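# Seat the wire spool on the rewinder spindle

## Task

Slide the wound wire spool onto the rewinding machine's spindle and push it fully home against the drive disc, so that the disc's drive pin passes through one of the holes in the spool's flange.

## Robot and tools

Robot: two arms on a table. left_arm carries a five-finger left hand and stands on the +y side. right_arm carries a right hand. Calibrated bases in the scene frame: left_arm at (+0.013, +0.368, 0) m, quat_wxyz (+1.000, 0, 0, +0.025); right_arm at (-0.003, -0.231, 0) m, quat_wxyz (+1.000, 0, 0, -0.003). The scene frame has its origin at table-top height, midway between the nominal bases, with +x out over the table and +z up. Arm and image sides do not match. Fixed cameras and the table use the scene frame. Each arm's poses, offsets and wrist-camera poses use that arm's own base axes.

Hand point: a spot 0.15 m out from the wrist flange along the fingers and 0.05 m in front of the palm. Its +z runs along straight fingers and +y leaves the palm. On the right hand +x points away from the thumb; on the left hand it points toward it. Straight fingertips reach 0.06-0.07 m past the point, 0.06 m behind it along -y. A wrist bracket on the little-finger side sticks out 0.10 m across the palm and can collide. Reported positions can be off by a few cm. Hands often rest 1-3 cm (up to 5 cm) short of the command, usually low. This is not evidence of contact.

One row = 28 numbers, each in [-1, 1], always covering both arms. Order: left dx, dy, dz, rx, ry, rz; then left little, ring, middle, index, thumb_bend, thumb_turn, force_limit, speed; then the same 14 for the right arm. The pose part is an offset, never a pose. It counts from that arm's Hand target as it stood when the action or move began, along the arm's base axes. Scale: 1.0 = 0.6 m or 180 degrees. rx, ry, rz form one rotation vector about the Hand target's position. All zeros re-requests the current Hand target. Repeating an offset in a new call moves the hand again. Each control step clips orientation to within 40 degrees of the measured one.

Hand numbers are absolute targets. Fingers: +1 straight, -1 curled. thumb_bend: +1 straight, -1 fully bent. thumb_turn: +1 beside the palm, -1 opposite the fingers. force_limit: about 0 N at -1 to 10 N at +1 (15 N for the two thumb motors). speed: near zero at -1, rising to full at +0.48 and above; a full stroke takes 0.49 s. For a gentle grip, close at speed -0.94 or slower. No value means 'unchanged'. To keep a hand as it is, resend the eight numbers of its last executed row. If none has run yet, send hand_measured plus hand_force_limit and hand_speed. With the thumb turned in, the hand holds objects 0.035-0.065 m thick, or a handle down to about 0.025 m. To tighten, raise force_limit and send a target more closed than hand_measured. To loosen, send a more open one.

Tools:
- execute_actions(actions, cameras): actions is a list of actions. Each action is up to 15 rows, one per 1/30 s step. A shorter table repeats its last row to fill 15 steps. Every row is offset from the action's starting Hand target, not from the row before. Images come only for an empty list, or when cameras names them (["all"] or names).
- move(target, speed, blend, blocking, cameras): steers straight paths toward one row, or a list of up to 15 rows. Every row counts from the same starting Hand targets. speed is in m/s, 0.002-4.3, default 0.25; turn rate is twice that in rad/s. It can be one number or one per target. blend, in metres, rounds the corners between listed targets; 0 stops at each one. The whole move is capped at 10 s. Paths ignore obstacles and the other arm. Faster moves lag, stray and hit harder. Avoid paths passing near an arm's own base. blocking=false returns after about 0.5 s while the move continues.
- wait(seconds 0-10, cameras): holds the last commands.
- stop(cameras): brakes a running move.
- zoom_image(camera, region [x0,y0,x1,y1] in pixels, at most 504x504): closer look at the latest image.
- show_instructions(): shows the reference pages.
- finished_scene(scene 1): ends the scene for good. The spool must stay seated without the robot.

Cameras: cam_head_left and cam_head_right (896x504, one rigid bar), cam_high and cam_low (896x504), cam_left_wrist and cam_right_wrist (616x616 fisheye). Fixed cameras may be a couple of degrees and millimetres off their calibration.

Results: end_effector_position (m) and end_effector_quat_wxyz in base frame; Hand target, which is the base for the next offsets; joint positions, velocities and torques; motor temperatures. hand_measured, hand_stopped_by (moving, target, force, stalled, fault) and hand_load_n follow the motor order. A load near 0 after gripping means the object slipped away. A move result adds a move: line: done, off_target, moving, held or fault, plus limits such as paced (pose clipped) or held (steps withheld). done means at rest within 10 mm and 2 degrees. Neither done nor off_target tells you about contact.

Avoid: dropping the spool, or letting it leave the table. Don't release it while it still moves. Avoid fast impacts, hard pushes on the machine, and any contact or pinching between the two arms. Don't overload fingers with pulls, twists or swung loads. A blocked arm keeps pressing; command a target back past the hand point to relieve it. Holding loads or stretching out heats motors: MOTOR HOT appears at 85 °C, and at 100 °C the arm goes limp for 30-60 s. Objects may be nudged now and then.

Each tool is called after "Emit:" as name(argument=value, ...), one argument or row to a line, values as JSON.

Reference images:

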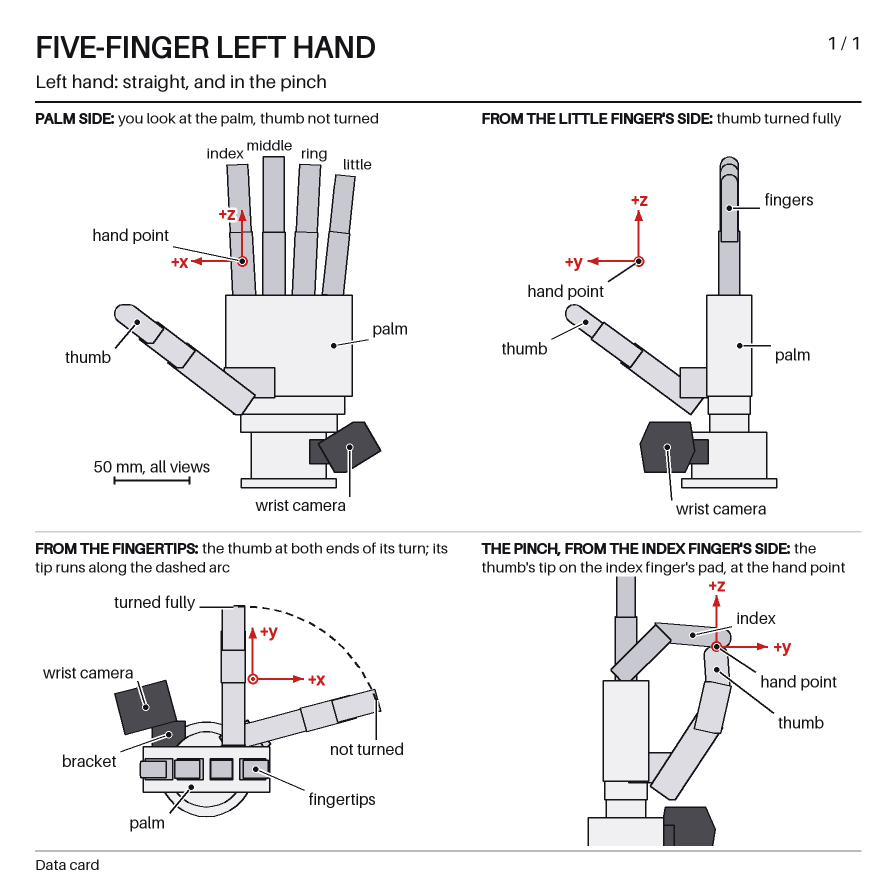

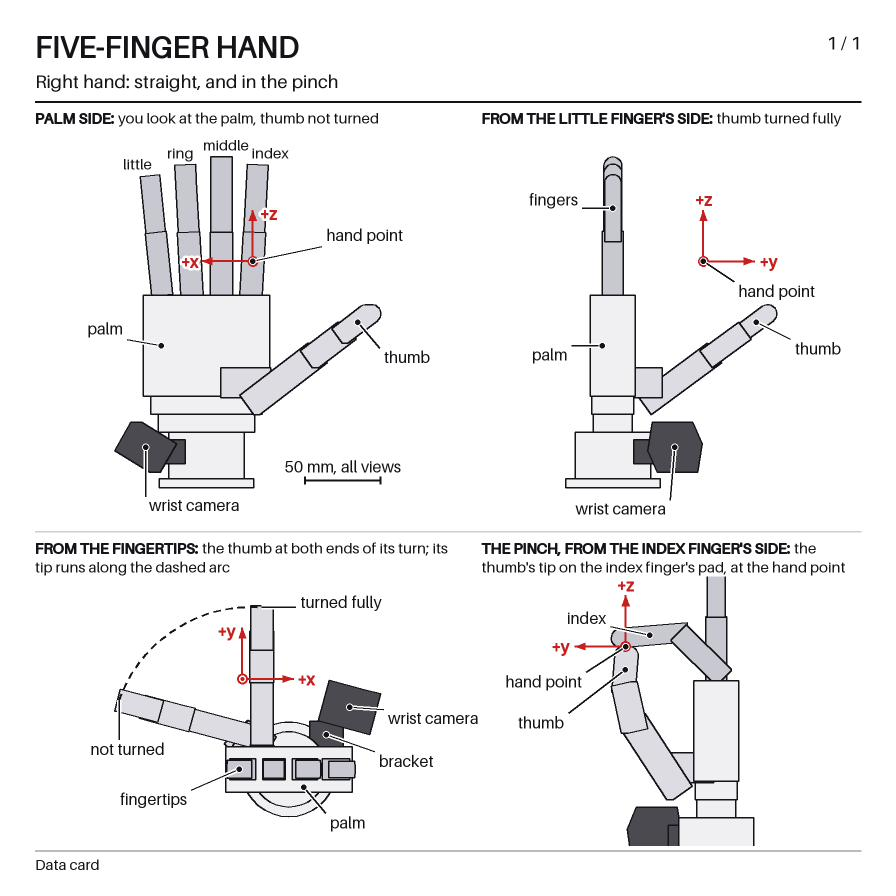

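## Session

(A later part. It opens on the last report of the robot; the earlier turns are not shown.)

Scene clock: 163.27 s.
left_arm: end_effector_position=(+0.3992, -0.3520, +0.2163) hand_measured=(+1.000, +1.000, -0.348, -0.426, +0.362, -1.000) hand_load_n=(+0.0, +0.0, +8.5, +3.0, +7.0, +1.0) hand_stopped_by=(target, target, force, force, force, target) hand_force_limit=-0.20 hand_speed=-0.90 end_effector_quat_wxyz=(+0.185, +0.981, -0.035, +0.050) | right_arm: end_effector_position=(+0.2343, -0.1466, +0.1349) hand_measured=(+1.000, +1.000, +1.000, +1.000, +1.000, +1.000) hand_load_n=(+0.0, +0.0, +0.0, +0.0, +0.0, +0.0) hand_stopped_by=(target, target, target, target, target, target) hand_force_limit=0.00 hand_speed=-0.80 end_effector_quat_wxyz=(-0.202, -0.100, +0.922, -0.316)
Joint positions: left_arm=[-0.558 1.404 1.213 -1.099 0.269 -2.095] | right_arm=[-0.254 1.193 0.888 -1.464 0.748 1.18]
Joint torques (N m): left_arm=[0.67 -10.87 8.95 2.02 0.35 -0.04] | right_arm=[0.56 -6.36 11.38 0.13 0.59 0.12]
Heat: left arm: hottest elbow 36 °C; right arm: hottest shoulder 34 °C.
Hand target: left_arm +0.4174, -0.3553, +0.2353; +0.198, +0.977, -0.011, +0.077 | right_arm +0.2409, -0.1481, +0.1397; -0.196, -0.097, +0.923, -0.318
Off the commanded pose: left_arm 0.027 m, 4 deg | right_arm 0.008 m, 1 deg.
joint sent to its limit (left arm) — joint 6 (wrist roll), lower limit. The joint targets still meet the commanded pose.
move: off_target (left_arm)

Emit:
wait(
  seconds=0,
  cameras=["cam_high","cam_low","cam_head_left"],
)

Emit:
zoom_image(
  camera="cam_high",
  region=[390, 170, 490, 240],
)

Emit:
zoom_image(
  camera="cam_low",
  region=[435, 210, 495, 260],
)

Emit:
zoom_image(
  camera="cam_head_left",
  region=[410, 130, 480, 230],
)

Scene clock: 163.90 s.
left_arm: end_effector_position=(+0.3992, -0.3520, +0.2163) hand_measured=(+1.000, +1.000, -0.348, -0.426, +0.362, -1.000) hand_load_n=(+0.0, +0.0, +8.5, +3.0, +6.5, +1.0) hand_stopped_by=(target, target, force, force, force, target) hand_force_limit=-0.20 hand_speed=-0.90 end_effector_quat_wxyz=(+0.185, +0.981, -0.035, +0.050) | right_arm: end_effector_position=(+0.2343, -0.1466, +0.1349) hand_measured=(+1.000, +1.000, +1.000, +1.000, +1.000, +1.000) hand_load_n=(+0.0, +0.0, +0.0, +0.0, +0.0, +0.0) hand_stopped_by=(target, target, target, target, target, target) hand_force_limit=0.00 hand_speed=-0.80 end_effector_quat_wxyz=(-0.202, -0.100, +0.922, -0.316)
Joint positions: left_arm=[-0.558 1.404 1.213 -1.099 0.269 -2.095] | right_arm=[-0.254 1.193 0.888 -1.464 0.748 1.18]
Joint torques (N m): left_arm=[0.62 -10.52 9.05 1.96 0.39 -0.04] | right_arm=[0.5 -6.36 11.37 0.1 0.59 0.12]
Heat: left arm: hottest elbow 36 °C; right arm: hottest shoulder 34 °C.
Hand target: left_arm +0.4174, -0.3553, +0.2353; +0.198, +0.977, -0.011, +0.077 | right_arm +0.2409, -0.1481, +0.1397; -0.196, -0.097, +0.923, -0.318
Off the commanded pose: left_arm 0.027 m, 4 deg | right_arm 0.008 m, 1 deg.
Images, in order (width x height): cam_head_left 896x504, cam_high 896x504, cam_low 896x504.

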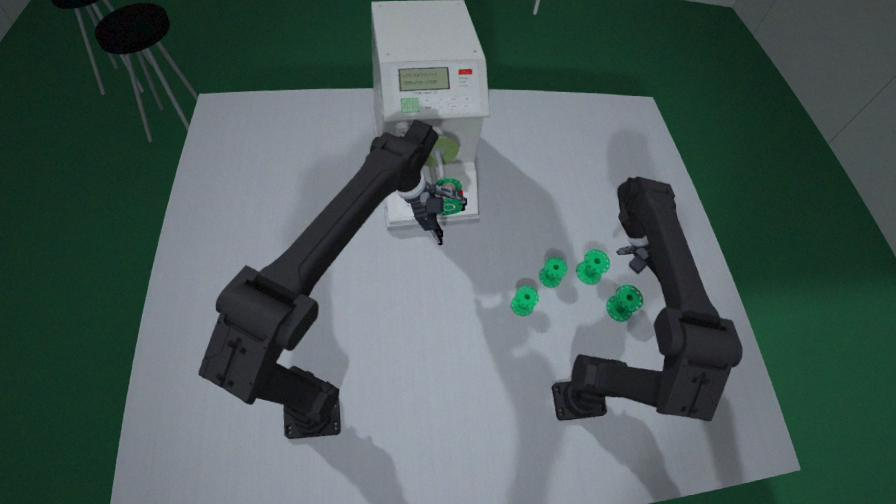

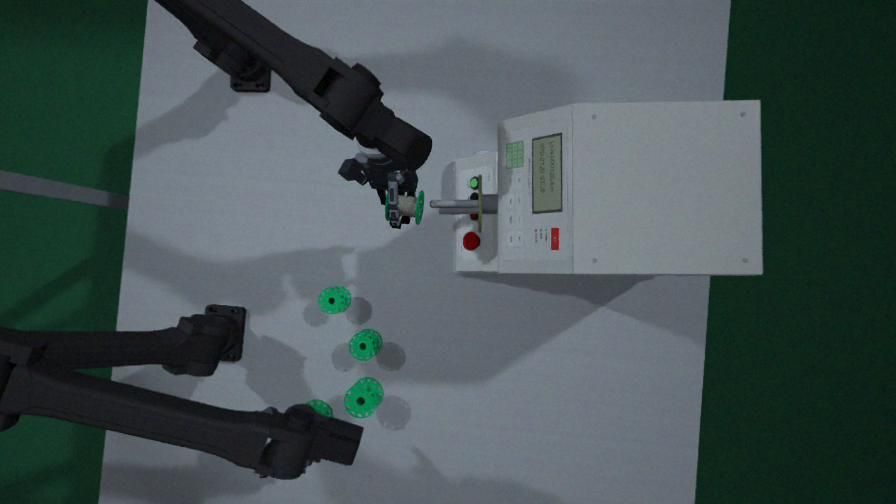

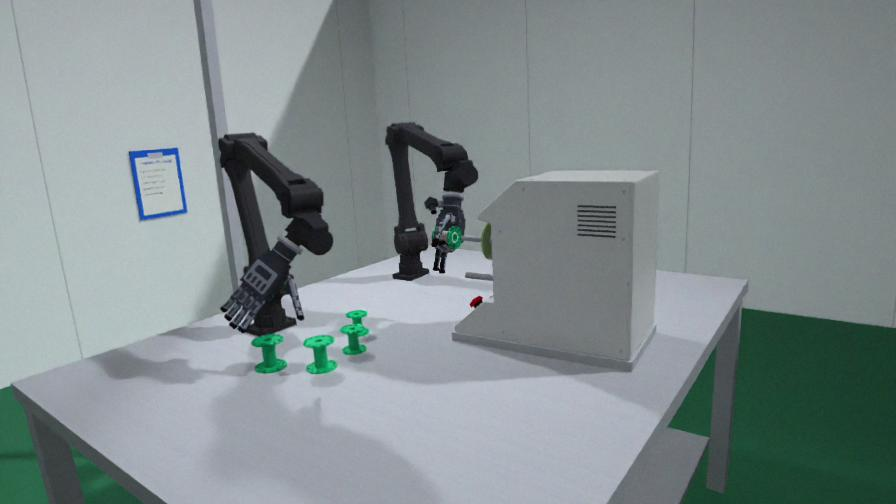

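Scaled by 5.040 from the camera's 896x504 image, which has a finer 1280x720 frame.

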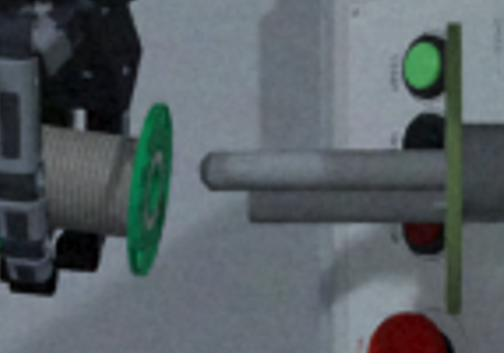

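Scaled by 8.400 from the camera's 896x504 image, which has a finer 1280x720 frame.

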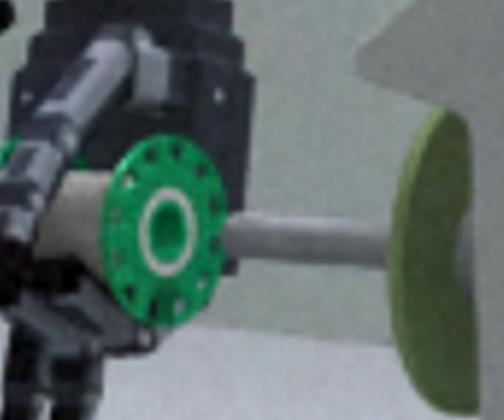

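Scaled by 5.040 from the camera's 896x504 image, which has a finer 1280x720 frame.

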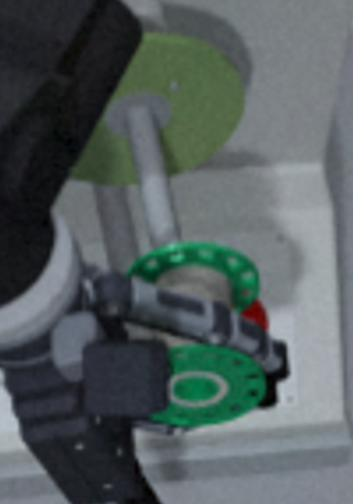

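Emit:
move(
  target=[0,0.0133,0,0,0,0,1,1,-0.4,-0.6,0.1,-1,-0.2,-0.9,0,0,0,0,0,0,1,1,1,1,1,1,0,-0.8],
  speed=0.05,
)

Scene clock: 166.10 s.
left_arm: end_effector_position=(+0.4035, -0.3471, +0.2163) hand_measured=(+1.000, +1.000, -0.348, -0.426, +0.362, -1.000) hand_load_n=(+0.0, +0.0, +9.0, +3.0, +7.0, +1.0) hand_stopped_by=(target, target, force, force, force, target) hand_force_limit=-0.20 hand_speed=-0.90 end_effector_quat_wxyz=(+0.184, +0.981, -0.029, +0.051) | right_arm: end_effector_position=(+0.2343, -0.1466, +0.1349) hand_measured=(+1.000, +1.000, +1.000, +1.000, +1.000, +1.000) hand_load_n=(+0.0, +0.0, +0.0, +0.0, +0.0, +0.0) hand_stopped_by=(target, target, target, target, target, target) hand_force_limit=0.00 hand_speed=-0.80 end_effector_quat_wxyz=(-0.202, -0.100, +0.922, -0.316)
Joint positions: left_arm=[-0.546 1.404 1.213 -1.099 0.269 -2.095] | right_arm=[-0.254 1.193 0.888 -1.464 0.748 1.18]
Joint torques (N m): left_arm=[0.85 -11.75 8.25 1.95 0.37 -0.06] | right_arm=[0.44 -6.36 11.36 0.12 0.58 0.12]
Heat: left arm: hottest elbow 36 °C; right arm: hottest shoulder 34 °C.
Hand target: left_arm +0.4173, -0.3475, +0.2353; +0.198, +0.977, -0.011, +0.077 | right_arm +0.2409, -0.1481, +0.1397; -0.196, -0.097, +0.923, -0.318
Off the commanded pose: left_arm 0.024 m, 4 deg | right_arm 0.008 m, 1 deg.
joint sent to its limit (left arm) — joint 6 (wrist roll), lower limit. The joint targets still meet the commanded pose.
move: off_target (left_arm)

Emit:
move(
  target=[0.03,0.0015,0,0,0,0,1,1,-0.4,-0.6,0.1,-1,-0.2,-0.9,0,0,0,0,0,0,1,1,1,1,1,1,0,-0.8],
  speed=0.04,
  cameras=["cam_high","cam_low","cam_head_right"],
)

Emit:
zoom_image(
  camera="cam_high",
  region=[390, 170, 490, 240],
)

Emit:
zoom_image(
  camera="cam_low",
  region=[435, 210, 495, 260],
)

Scene clock: 167.77 s.
left_arm: end_effector_position=(+0.4113, -0.3404, +0.2059) hand_measured=(+1.000, +1.000, -0.348, -0.426, +0.362, -1.000) hand_load_n=(+0.0, +0.0, +8.5, +3.0, +7.0, +1.0) hand_stopped_by=(target, target, force, force, force, target) hand_force_limit=-0.20 hand_speed=-0.90 end_effector_quat_wxyz=(+0.179, +0.983, -0.019, +0.044) | right_arm: end_effector_position=(+0.2343, -0.1466, +0.1349) hand_measured=(+1.000, +1.000, +1.000, +1.000, +1.000, +1.000) hand_load_n=(+0.0, +0.0, +0.0, +0.0, +0.0, +0.0) hand_stopped_by=(target, target, target, target, target, target) hand_force_limit=0.00 hand_speed=-0.80 end_effector_quat_wxyz=(-0.202, -0.100, +0.922, -0.316)
Joint positions: left_arm=[-0.527 1.425 1.213 -1.099 0.268 -2.095] | right_arm=[-0.254 1.193 0.888 -1.464 0.748 1.18]
Joint torques (N m): left_arm=[0.85 -11.22 10.39 1.92 0.38 0] | right_arm=[0.44 -6.3 11.36 0.1 0.58 0.12]
Heat: left arm: hottest elbow 36 °C; right arm: hottest shoulder 34 °C.
Hand target: left_arm +0.4354, -0.3465, +0.2352; +0.198, +0.977, -0.011, +0.077 | right_arm +0.2409, -0.1481, +0.1397; -0.196, -0.097, +0.923, -0.318
Off the commanded pose: left_arm 0.038 m, 4 deg | right_arm 0.008 m, 1 deg.
joint sent to its limit (left arm) — joint 6 (wrist roll), lower limit. The joint targets still meet the commanded pose.
move: off_target (left_arm)
Images, in order (width x height): cam_head_right 896x504, cam_high 896x504, cam_low 896x504.

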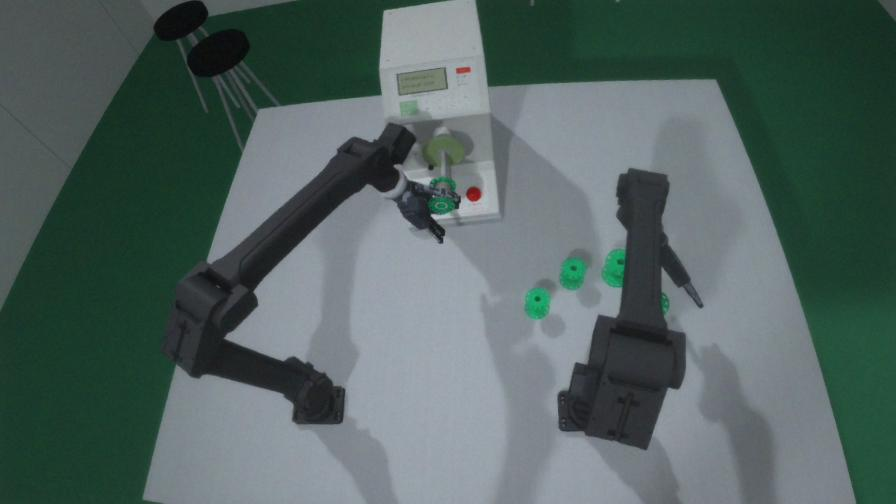

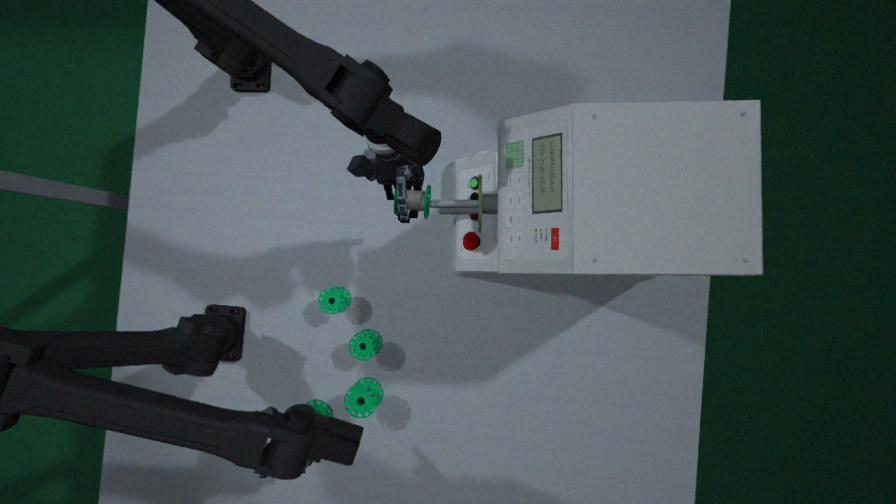

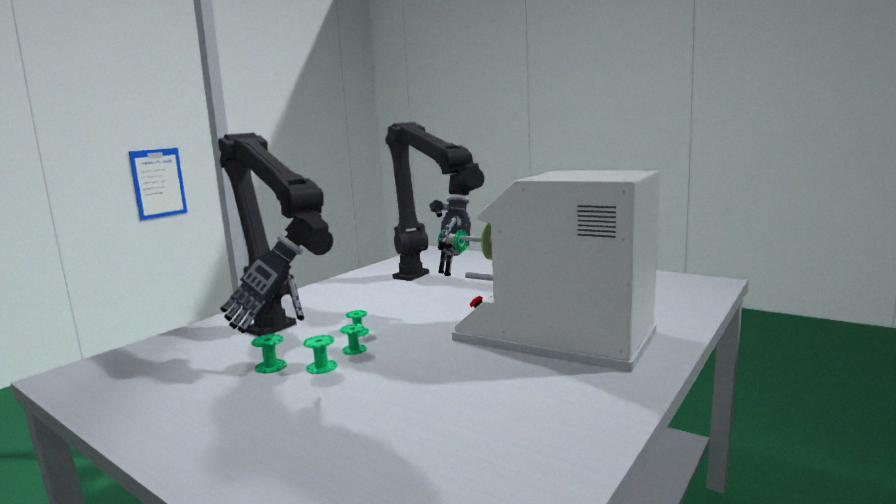

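Scaled by 5.040 from the camera's 896x504 image, which has a finer 1280x720 frame.

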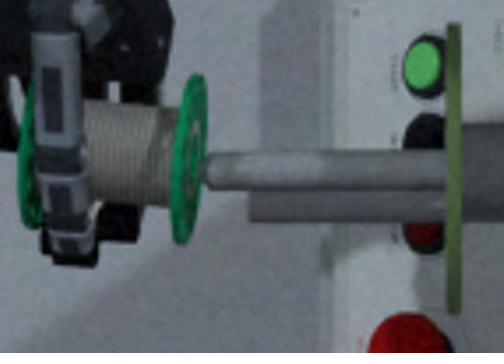

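Scaled by 8.400 from the camera's 896x504 image, which has a finer 1280x720 frame.

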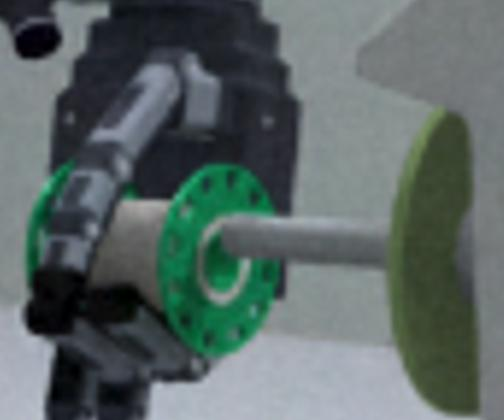

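Emit:
move(
  target=[0.005,-0.007,0.0173,0,0,0,1,1,-0.4,-0.6,0.1,-1,-0.2,-0.9,0,0,0,0,0,0,1,1,1,1,1,1,0,-0.8],
  speed=0.04,
)

Scene clock: 170.27 s.
left_arm: end_effector_position=(+0.4182, -0.3442, +0.2146) hand_measured=(+1.000, +1.000, -0.348, -0.426, +0.362, -1.000) hand_load_n=(+0.0, +0.0, +9.0, +2.0, +6.5, +1.0) hand_stopped_by=(target, target, force, force, force, target) hand_force_limit=-0.20 hand_speed=-0.90 end_effector_quat_wxyz=(+0.183, +0.982, -0.019, +0.052) | right_arm: end_effector_position=(+0.2343, -0.1466, +0.1349) hand_measured=(+1.000, +1.000, +1.000, +1.000, +1.000, +1.000) hand_load_n=(+0.0, +0.0, +0.0, +0.0, +0.0, +0.0) hand_stopped_by=(target, target, target, target, target, target) hand_force_limit=0.00 hand_speed=-0.80 end_effector_quat_wxyz=(-0.202, -0.100, +0.922, -0.316)
Joint positions: left_arm=[-0.527 1.431 1.237 -1.1 0.267 -2.096] | right_arm=[-0.254 1.193 0.888 -1.464 0.748 1.18]
Joint torques (N m): left_arm=[0.38 -11.05 11.22 0.95 0.41 -0.02] | right_arm=[0.56 -6.3 11.34 0.13 0.58 0.12]
Heat: left arm: hottest elbow 37 °C; right arm: hottest shoulder 34 °C.
Hand target: left_arm +0.4384, -0.3507, +0.2457; +0.198, +0.977, -0.011, +0.077 | right_arm +0.2409, -0.1481, +0.1397; -0.196, -0.097, +0.923, -0.318
Off the commanded pose: left_arm 0.038 m, 4 deg | right_arm 0.008 m, 1 deg.
joint sent to its limit (left arm) — joint 6 (wrist roll), lower limit. The joint targets still meet the commanded pose.
move: off_target (left_arm)

Emit:
wait(
  seconds=0,
  cameras=["cam_high","cam_low","cam_head_right"],
)

Emit:
zoom_image(
  camera="cam_high",
  region=[390, 170, 490, 240],
)

Emit:
zoom_image(
  camera="cam_low",
  region=[435, 210, 495, 260],
)

Scene clock: 170.87 s.
left_arm: end_effector_position=(+0.4182, -0.3442, +0.2145) hand_measured=(+1.000, +1.000, -0.348, -0.426, +0.362, -1.000) hand_load_n=(+0.0, +0.0, +9.0, +2.0, +6.5, +1.0) hand_stopped_by=(target, target, force, force, force, target) hand_force_limit=-0.20 hand_speed=-0.90 end_effector_quat_wxyz=(+0.183, +0.982, -0.019, +0.052) | right_arm: end_effector_position=(+0.2343, -0.1466, +0.1349) hand_measured=(+1.000, +1.000, +1.000, +1.000, +1.000, +1.000) hand_load_n=(+0.0, +0.0, +0.0, +0.0, +0.0, +0.0) hand_stopped_by=(target, target, target, target, target, target) hand_force_limit=0.00 hand_speed=-0.80 end_effector_quat_wxyz=(-0.202, -0.100, +0.922, -0.316)
Joint positions: left_arm=[-0.527 1.431 1.237 -1.1 0.267 -2.096] | right_arm=[-0.254 1.193 0.888 -1.464 0.748 1.18]
Joint torques (N m): left_arm=[0.5 -10.87 11.12 0.96 0.42 -0.02] | right_arm=[0.56 -6.24 11.37 0.1 0.58 0.12]
Heat: left arm: hottest elbow 37 °C; right arm: hottest shoulder 34 °C.
Hand target: left_arm +0.4384, -0.3507, +0.2457; +0.198, +0.977, -0.011, +0.077 | right_arm +0.2409, -0.1481, +0.1397; -0.196, -0.097, +0.923, -0.318
Off the commanded pose: left_arm 0.038 m, 4 deg | right_arm 0.008 m, 1 deg.
Images, in order (width x height): cam_head_right 896x504, cam_high 896x504, cam_low 896x504.

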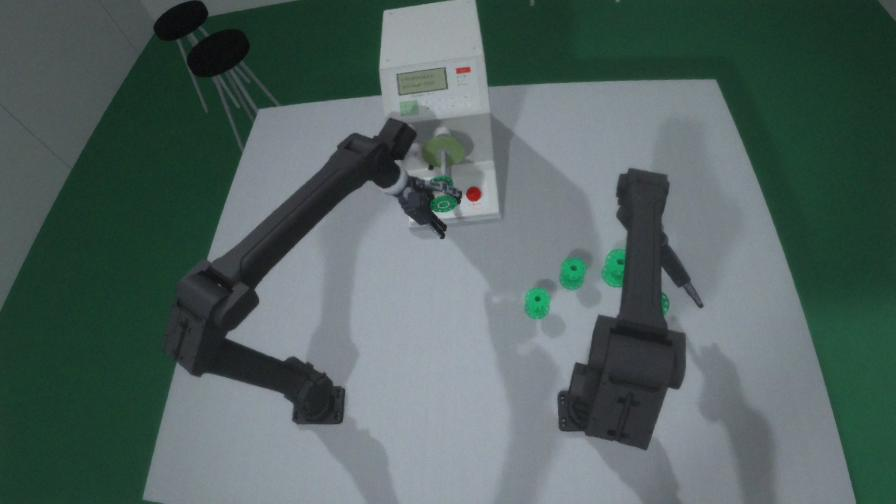

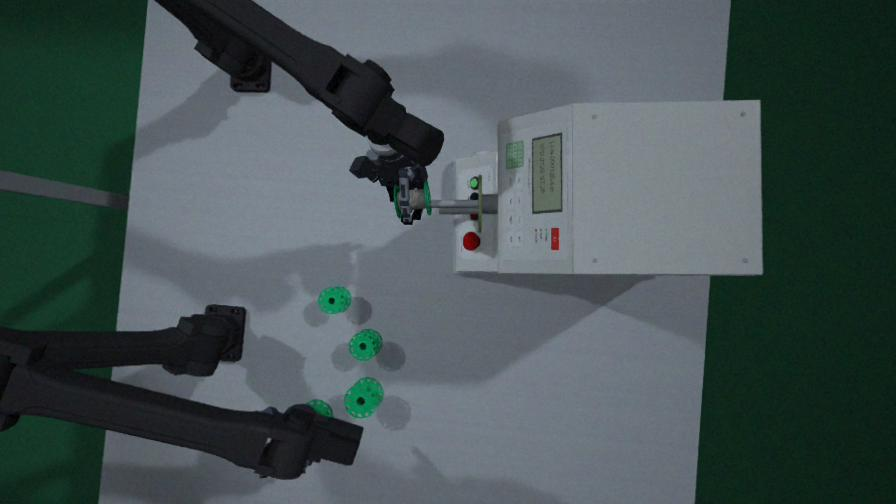

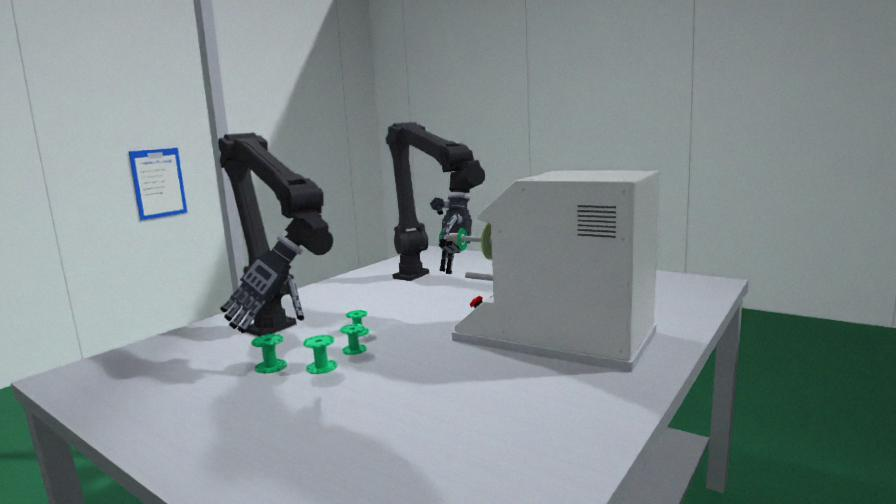

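Scaled by 5.040 from the camera's 896x504 image, which has a finer 1280x720 frame.

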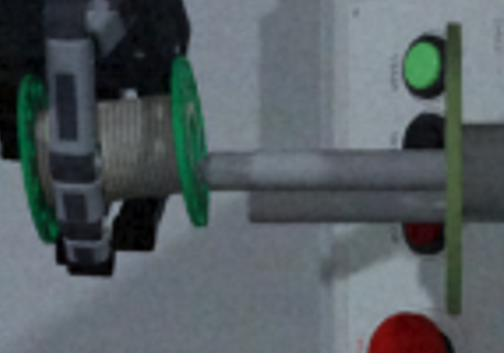

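Scaled by 8.400 from the camera's 896x504 image, which has a finer 1280x720 frame.

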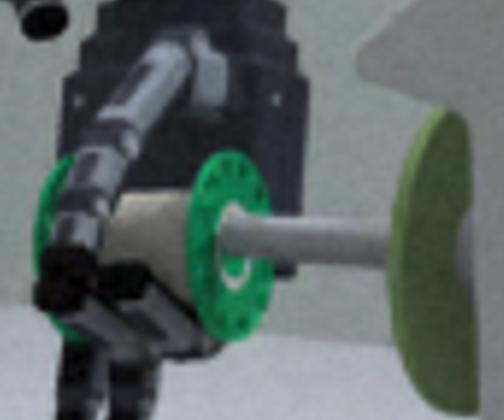

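Emit:
wait(
  seconds=0,
  cameras=["cam_left_wrist","cam_head_left"],
)

Emit:
zoom_image(
  camera="cam_left_wrist",
  region=[220, 220, 440, 440],
)

Emit:
zoom_image(
  camera="cam_head_left",
  region=[410, 130, 480, 230],
)

Scene clock: 173.70 s.
left_arm: end_effector_position=(+0.4182, -0.3442, +0.2145) hand_measured=(+1.000, +1.000, -0.348, -0.426, +0.362, -1.000) hand_load_n=(+0.0, +0.0, +9.0, +2.0, +6.5, +1.0) hand_stopped_by=(target, target, force, force, force, target) hand_force_limit=-0.20 hand_speed=-0.90 end_effector_quat_wxyz=(+0.183, +0.982, -0.019, +0.052) | right_arm: end_effector_position=(+0.2343, -0.1466, +0.1349) hand_measured=(+1.000, +1.000, +1.000, +1.000, +1.000, +1.000) hand_load_n=(+0.0, +0.0, +0.0, +0.0, +0.0, +0.0) hand_stopped_by=(target, target, target, target, target, target) hand_force_limit=0.00 hand_speed=-0.80 end_effector_quat_wxyz=(-0.202, -0.100, +0.922, -0.316)
Joint positions: left_arm=[-0.527 1.431 1.237 -1.1 0.267 -2.096] | right_arm=[-0.254 1.193 0.888 -1.464 0.748 1.18]
Joint torques (N m): left_arm=[0.5 -11.22 11.19 1.01 0.4 -0.03] | right_arm=[0.44 -6.42 11.37 0.1 0.58 0.12]
Heat: left arm: hottest elbow 37 °C; right arm: hottest shoulder 34 °C.
Hand target: left_arm +0.4384, -0.3507, +0.2457; +0.198, +0.977, -0.011, +0.077 | right_arm +0.2409, -0.1481, +0.1397; -0.196, -0.097, +0.923, -0.318
Off the commanded pose: left_arm 0.038 m, 4 deg | right_arm 0.008 m, 1 deg.
camera_calibration:
cam_left_wrist: T_world_to_cam=[[0.272076, 0.901297, -0.337104, 0.267258], [0.754046, 0.0179476, 0.656576, -0.454668], [0.59782, -0.432831, -0.674736, -0.138988], [0, 0, 0, 1]] pos_world=[0.353215, -0.292877, 0.294837]
Images, in order (width x height): cam_head_left 896x504, cam_left_wrist 616x616.

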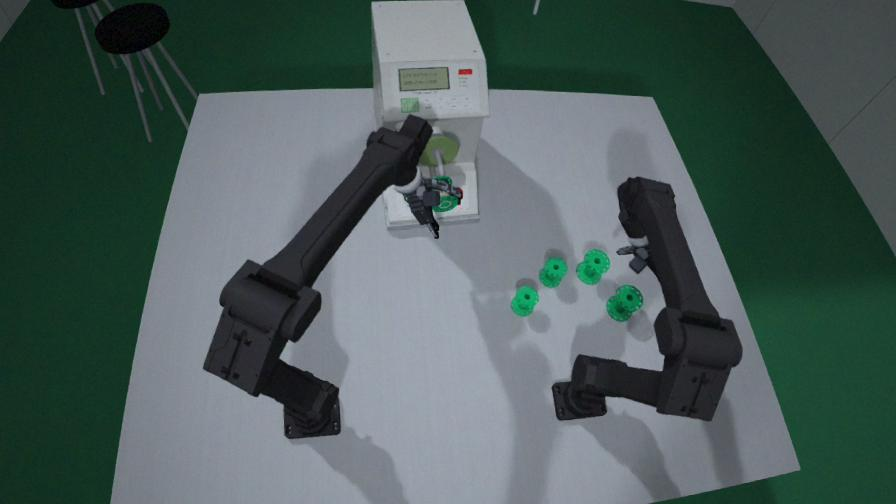

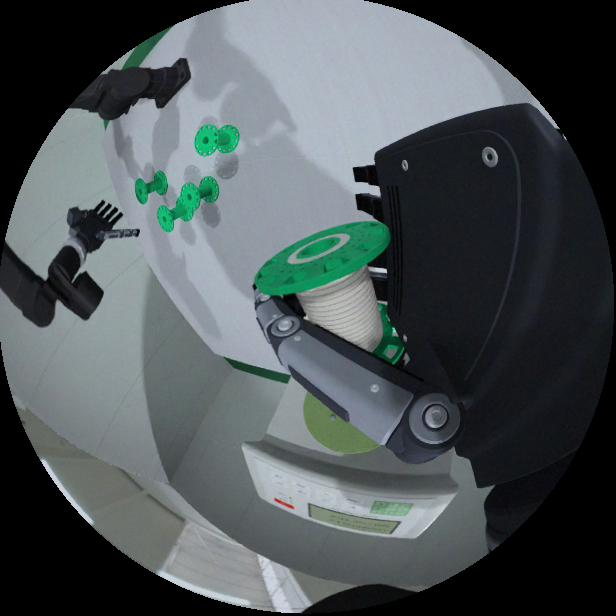

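Scaled by 2.291 from the camera's 616x616 image, which has a finer 880x880 frame.

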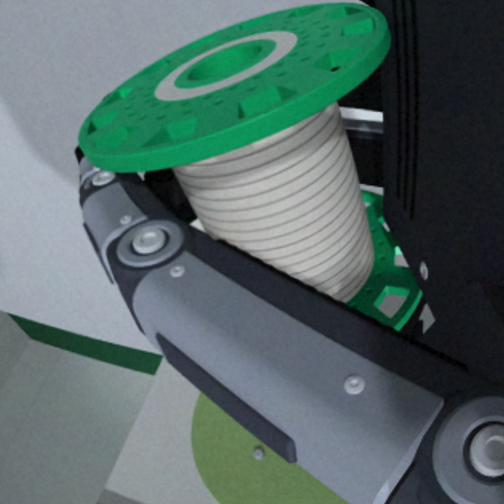

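Scaled by 5.040 from the camera's 896x504 image, which has a finer 1280x720 frame.

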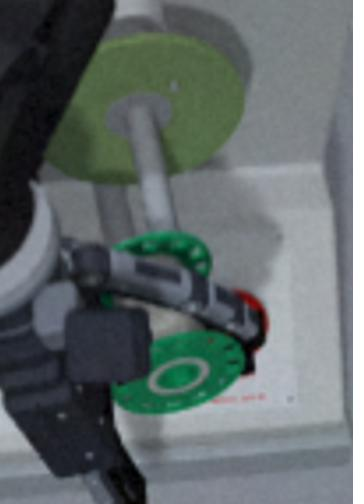

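Emit:
move(
  target=[-0.0667,0,0.0,0,0,-0.036,1,1,-0.4,-0.6,0.1,-1,-0.2,-0.9,0,0,0,0,0,0,1,1,1,1,1,1,0,-0.8],
  speed=0.06,
  cameras=["cam_high","cam_low","cam_head_left","cam_head_right","cam_left_wrist"],
)

Emit:
zoom_image(
  camera="cam_high",
  region=[370, 160, 490, 240],
)

Emit:
zoom_image(
  camera="cam_low",
  region=[425, 205, 485, 265],
)

Emit:
zoom_image(
  camera="cam_left_wrist",
  region=[220, 220, 440, 440],
)

Emit:
zoom_image(
  camera="cam_head_right",
  region=[400, 130, 480, 230],
)

Scene clock: 176.80 s.
left_arm: end_effector_position=(+0.4062, -0.3463, +0.2279) hand_measured=(+1.000, +1.000, -0.348, -0.426, +0.362, -1.000) hand_load_n=(+0.0, +0.0, +9.0, +2.0, +6.5, +1.0) hand_stopped_by=(target, target, force, force, force, target) hand_force_limit=-0.20 hand_speed=-0.90 end_effector_quat_wxyz=(+0.193, +0.978, -0.051, +0.055) | right_arm: end_effector_position=(+0.2343, -0.1466, +0.1349) hand_measured=(+1.000, +1.000, +1.000, +1.000, +1.000, +1.000) hand_load_n=(+0.0, +0.0, +0.0, +0.0, +0.0, +0.0) hand_stopped_by=(target, target, target, target, target, target) hand_force_limit=0.00 hand_speed=-0.80 end_effector_quat_wxyz=(-0.202, -0.100, +0.922, -0.316)
Joint positions: left_arm=[-0.528 1.405 1.237 -1.117 0.291 -2.038] | right_arm=[-0.254 1.193 0.888 -1.464 0.748 1.18]
Joint torques (N m): left_arm=[-1.03 -12.75 7.42 0.73 0.56 0.21] | right_arm=[0.5 -6.24 11.36 0.12 0.58 0.12]
Heat: left arm: hottest elbow 38 °C; right arm: hottest shoulder 34 °C.
Hand target: left_arm +0.3983, -0.3508, +0.2456; +0.202, +0.975, -0.066, +0.066 | right_arm +0.2409, -0.1481, +0.1397; -0.196, -0.097, +0.923, -0.318
Off the commanded pose: left_arm 0.020 m, 2 deg | right_arm 0.008 m, 1 deg.
move: off_target (left_arm)
camera_calibration:
cam_left_wrist: T_world_to_cam=[[0.333313, 0.876132, -0.348275, 0.245976], [0.742192, -0.0160243, 0.669996, -0.464343], [0.581424, -0.481806, -0.655599, -0.138379], [0, 0, 0, 1]] pos_world=[0.343101, -0.28962, 0.306054]
Images, in order (width x height): cam_head_left 896x504, cam_head_right 896x504, cam_high 896x504, cam_low 896x504, cam_left_wrist 616x616.

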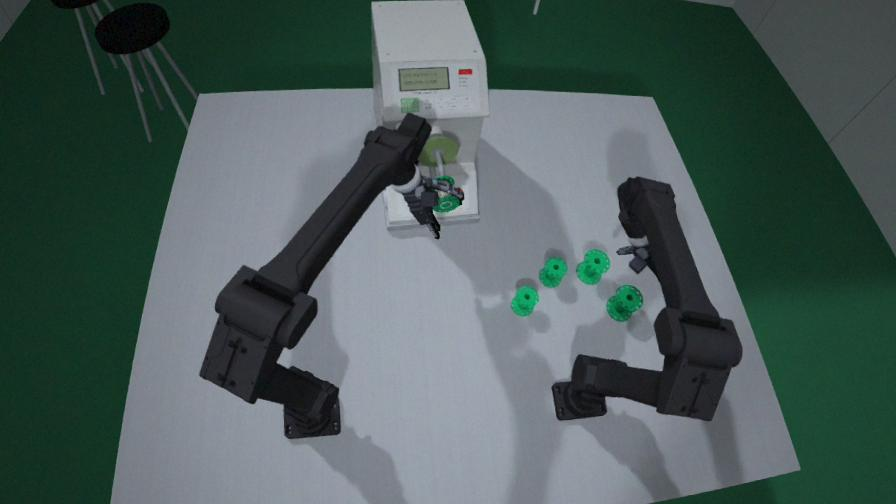

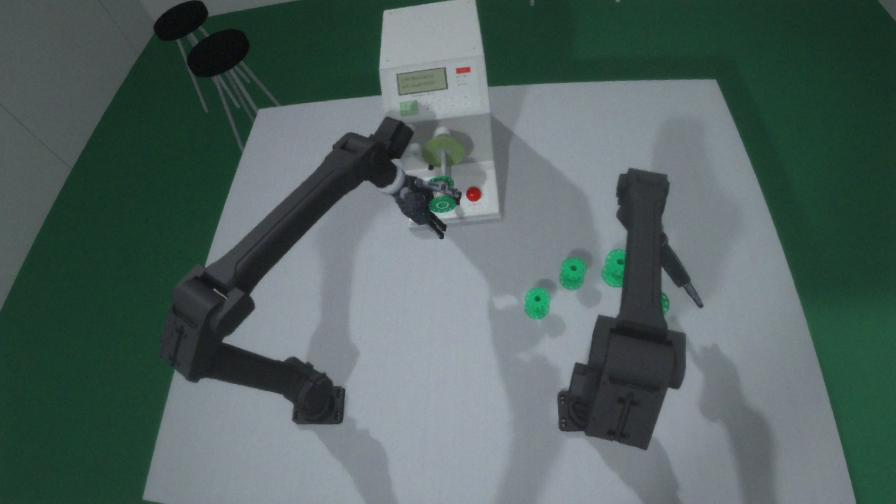

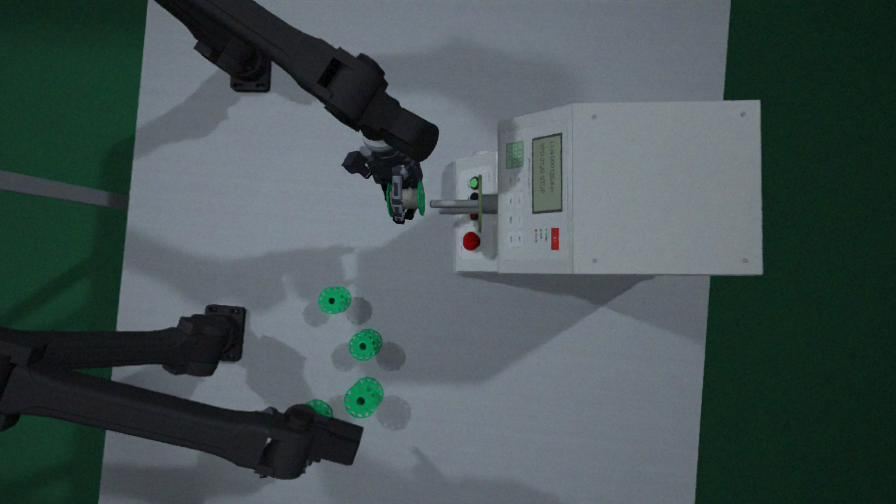

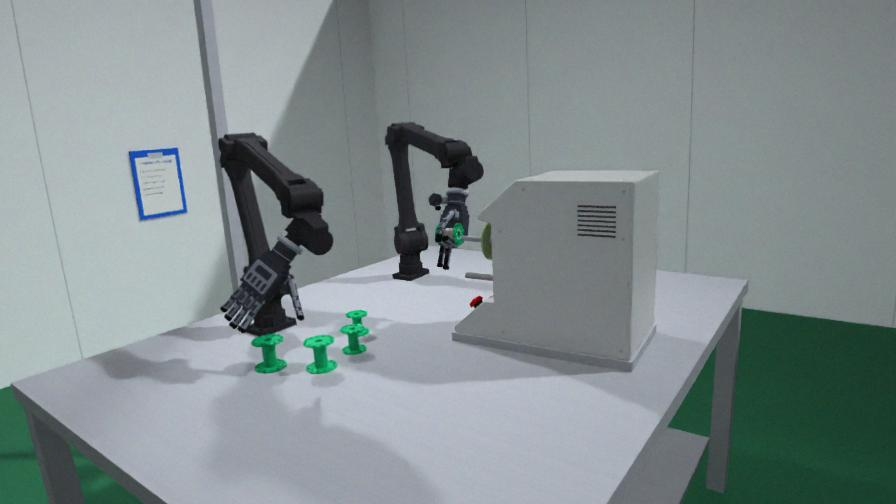

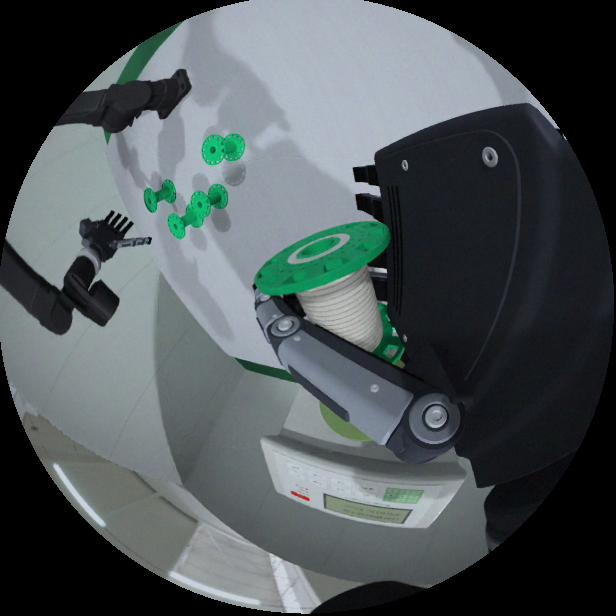

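Scaled by 4.200 from the camera's 896x504 image, which has a finer 1280x720 frame.

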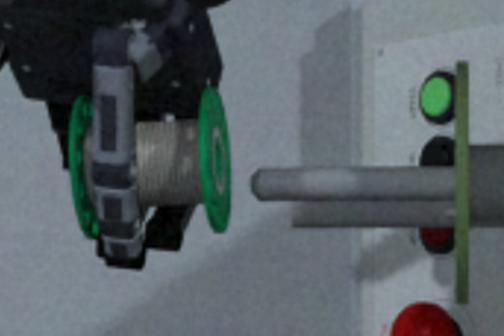

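Scaled by 8.400 from the camera's 896x504 image, which has a finer 1280x720 frame.

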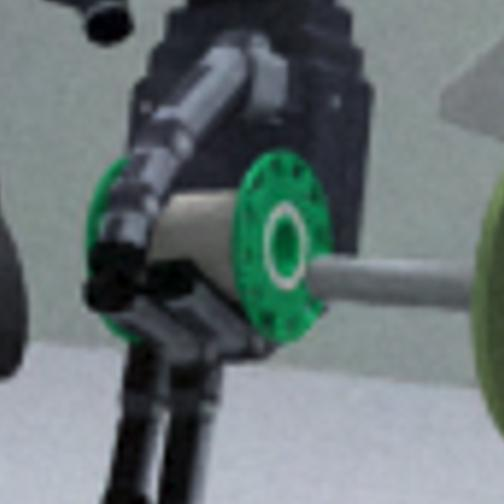

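Scaled by 2.291 from the camera's 616x616 image, which has a finer 880x880 frame.

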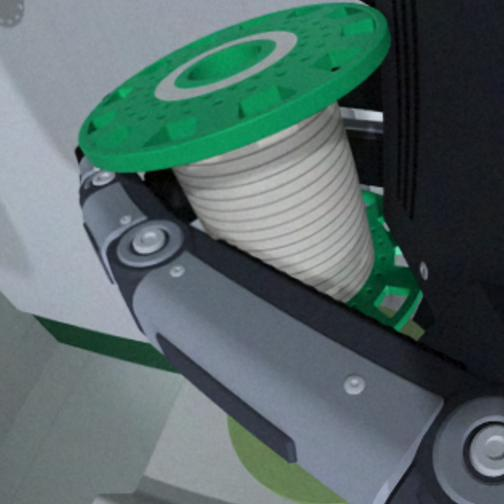

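Scaled by 5.040 from the camera's 896x504 image, which has a finer 1280x720 frame.

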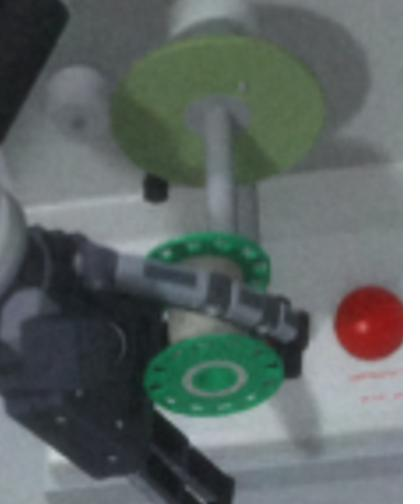

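Emit:
execute_actions(
  actions=[],
  cameras=["cam_high","cam_low","cam_head_left","cam_head_right"],
)

Scene clock: 179.83 s.
left_arm: end_effector_position=(+0.4061, -0.3464, +0.2279) hand_measured=(+1.000, +1.000, -0.348, -0.426, +0.362, -1.000) hand_load_n=(+0.0, +0.0, +8.5, +2.0, +6.0, +1.0) hand_stopped_by=(target, target, force, force, force, target) hand_force_limit=-0.20 hand_speed=-0.90 end_effector_quat_wxyz=(+0.193, +0.978, -0.051, +0.055) | right_arm: end_effector_position=(+0.2343, -0.1466, +0.1349) hand_measured=(+1.000, +1.000, +1.000, +1.000, +1.000, +1.000) hand_load_n=(+0.0, +0.0, +0.0, +0.0, +0.0, +0.0) hand_stopped_by=(target, target, target, target, target, target) hand_force_limit=0.00 hand_speed=-0.80 end_effector_quat_wxyz=(-0.202, -0.100, +0.922, -0.316)
Joint positions: left_arm=[-0.528 1.405 1.237 -1.117 0.291 -2.037] | right_arm=[-0.254 1.193 0.888 -1.464 0.748 1.18]
Joint velocities: within noise
Joint torques (N m): left_arm=[-0.97 -12.69 7.47 0.73 0.58 0.21] | right_arm=[0.5 -6.36 11.33 0.12 0.58 0.12]
Motor temperatures (°C): left_arm=[31 33 38 24 25 24] | right_arm=[31 34 32 26 27 24]
Heat: left arm: hottest elbow 38 °C; right arm: hottest shoulder 34 °C.
Hand target: left_arm +0.3983, -0.3508, +0.2456; +0.202, +0.975, -0.066, +0.066 | right_arm +0.2409, -0.1481, +0.1397; -0.196, -0.097, +0.923, -0.318
Off the commanded pose: left_arm 0.020 m, 2 deg | right_arm 0.008 m, 1 deg.
Images, in order (width x height): cam_head_left 896x504, cam_head_right 896x504, cam_high 896x504, cam_low 896x504.

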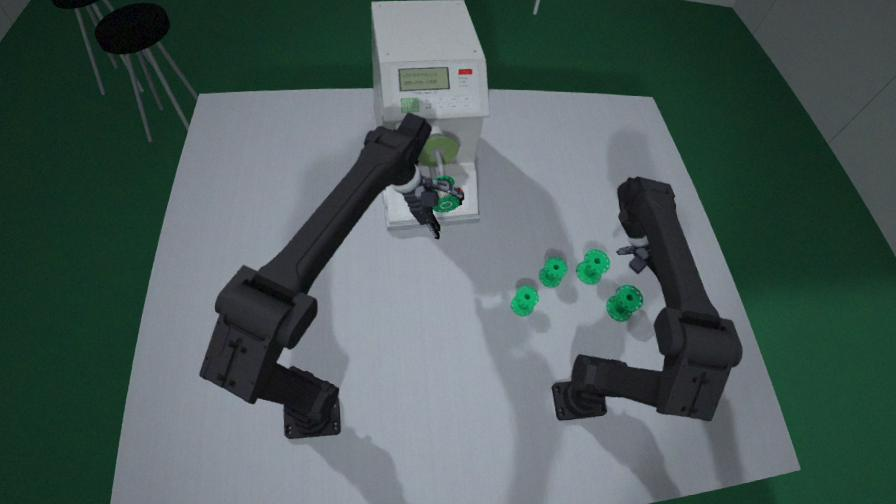

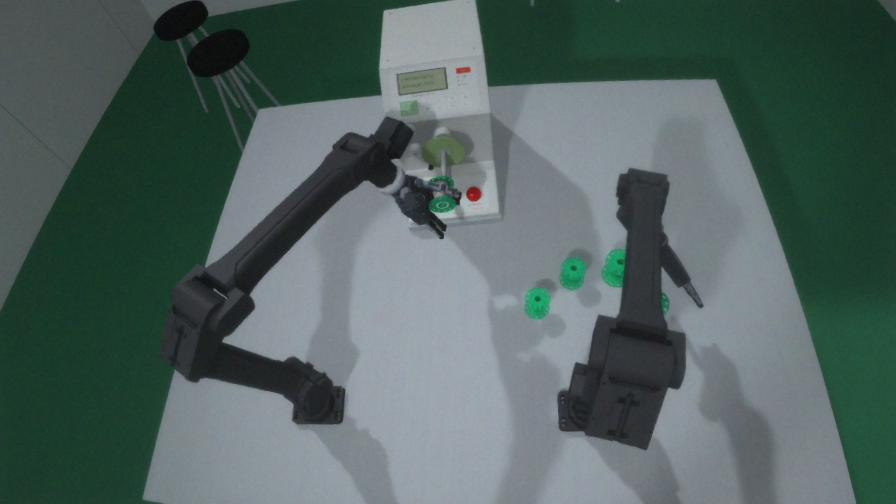

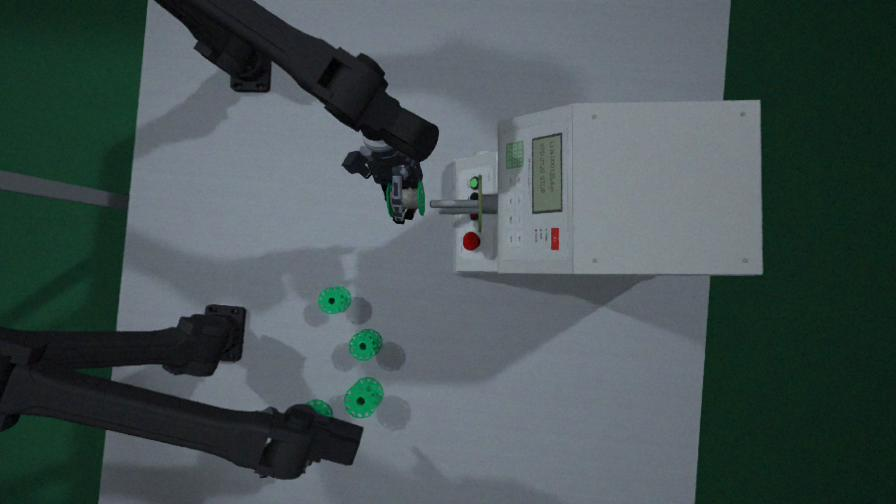

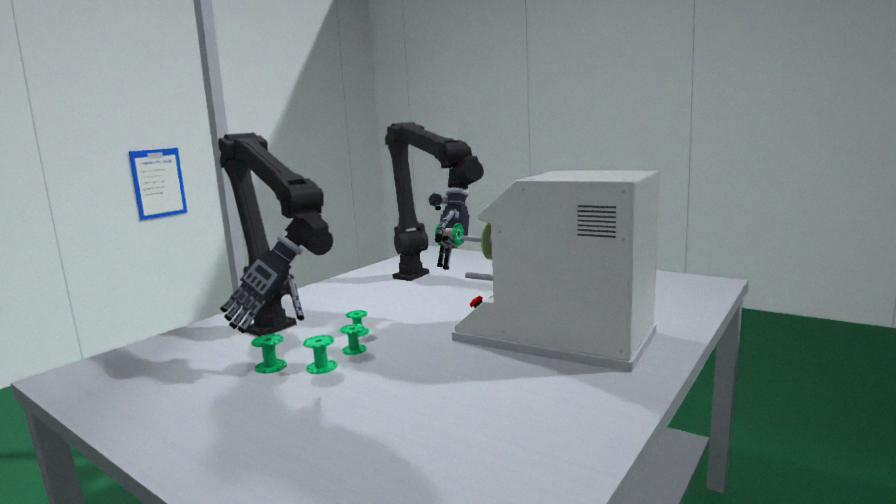

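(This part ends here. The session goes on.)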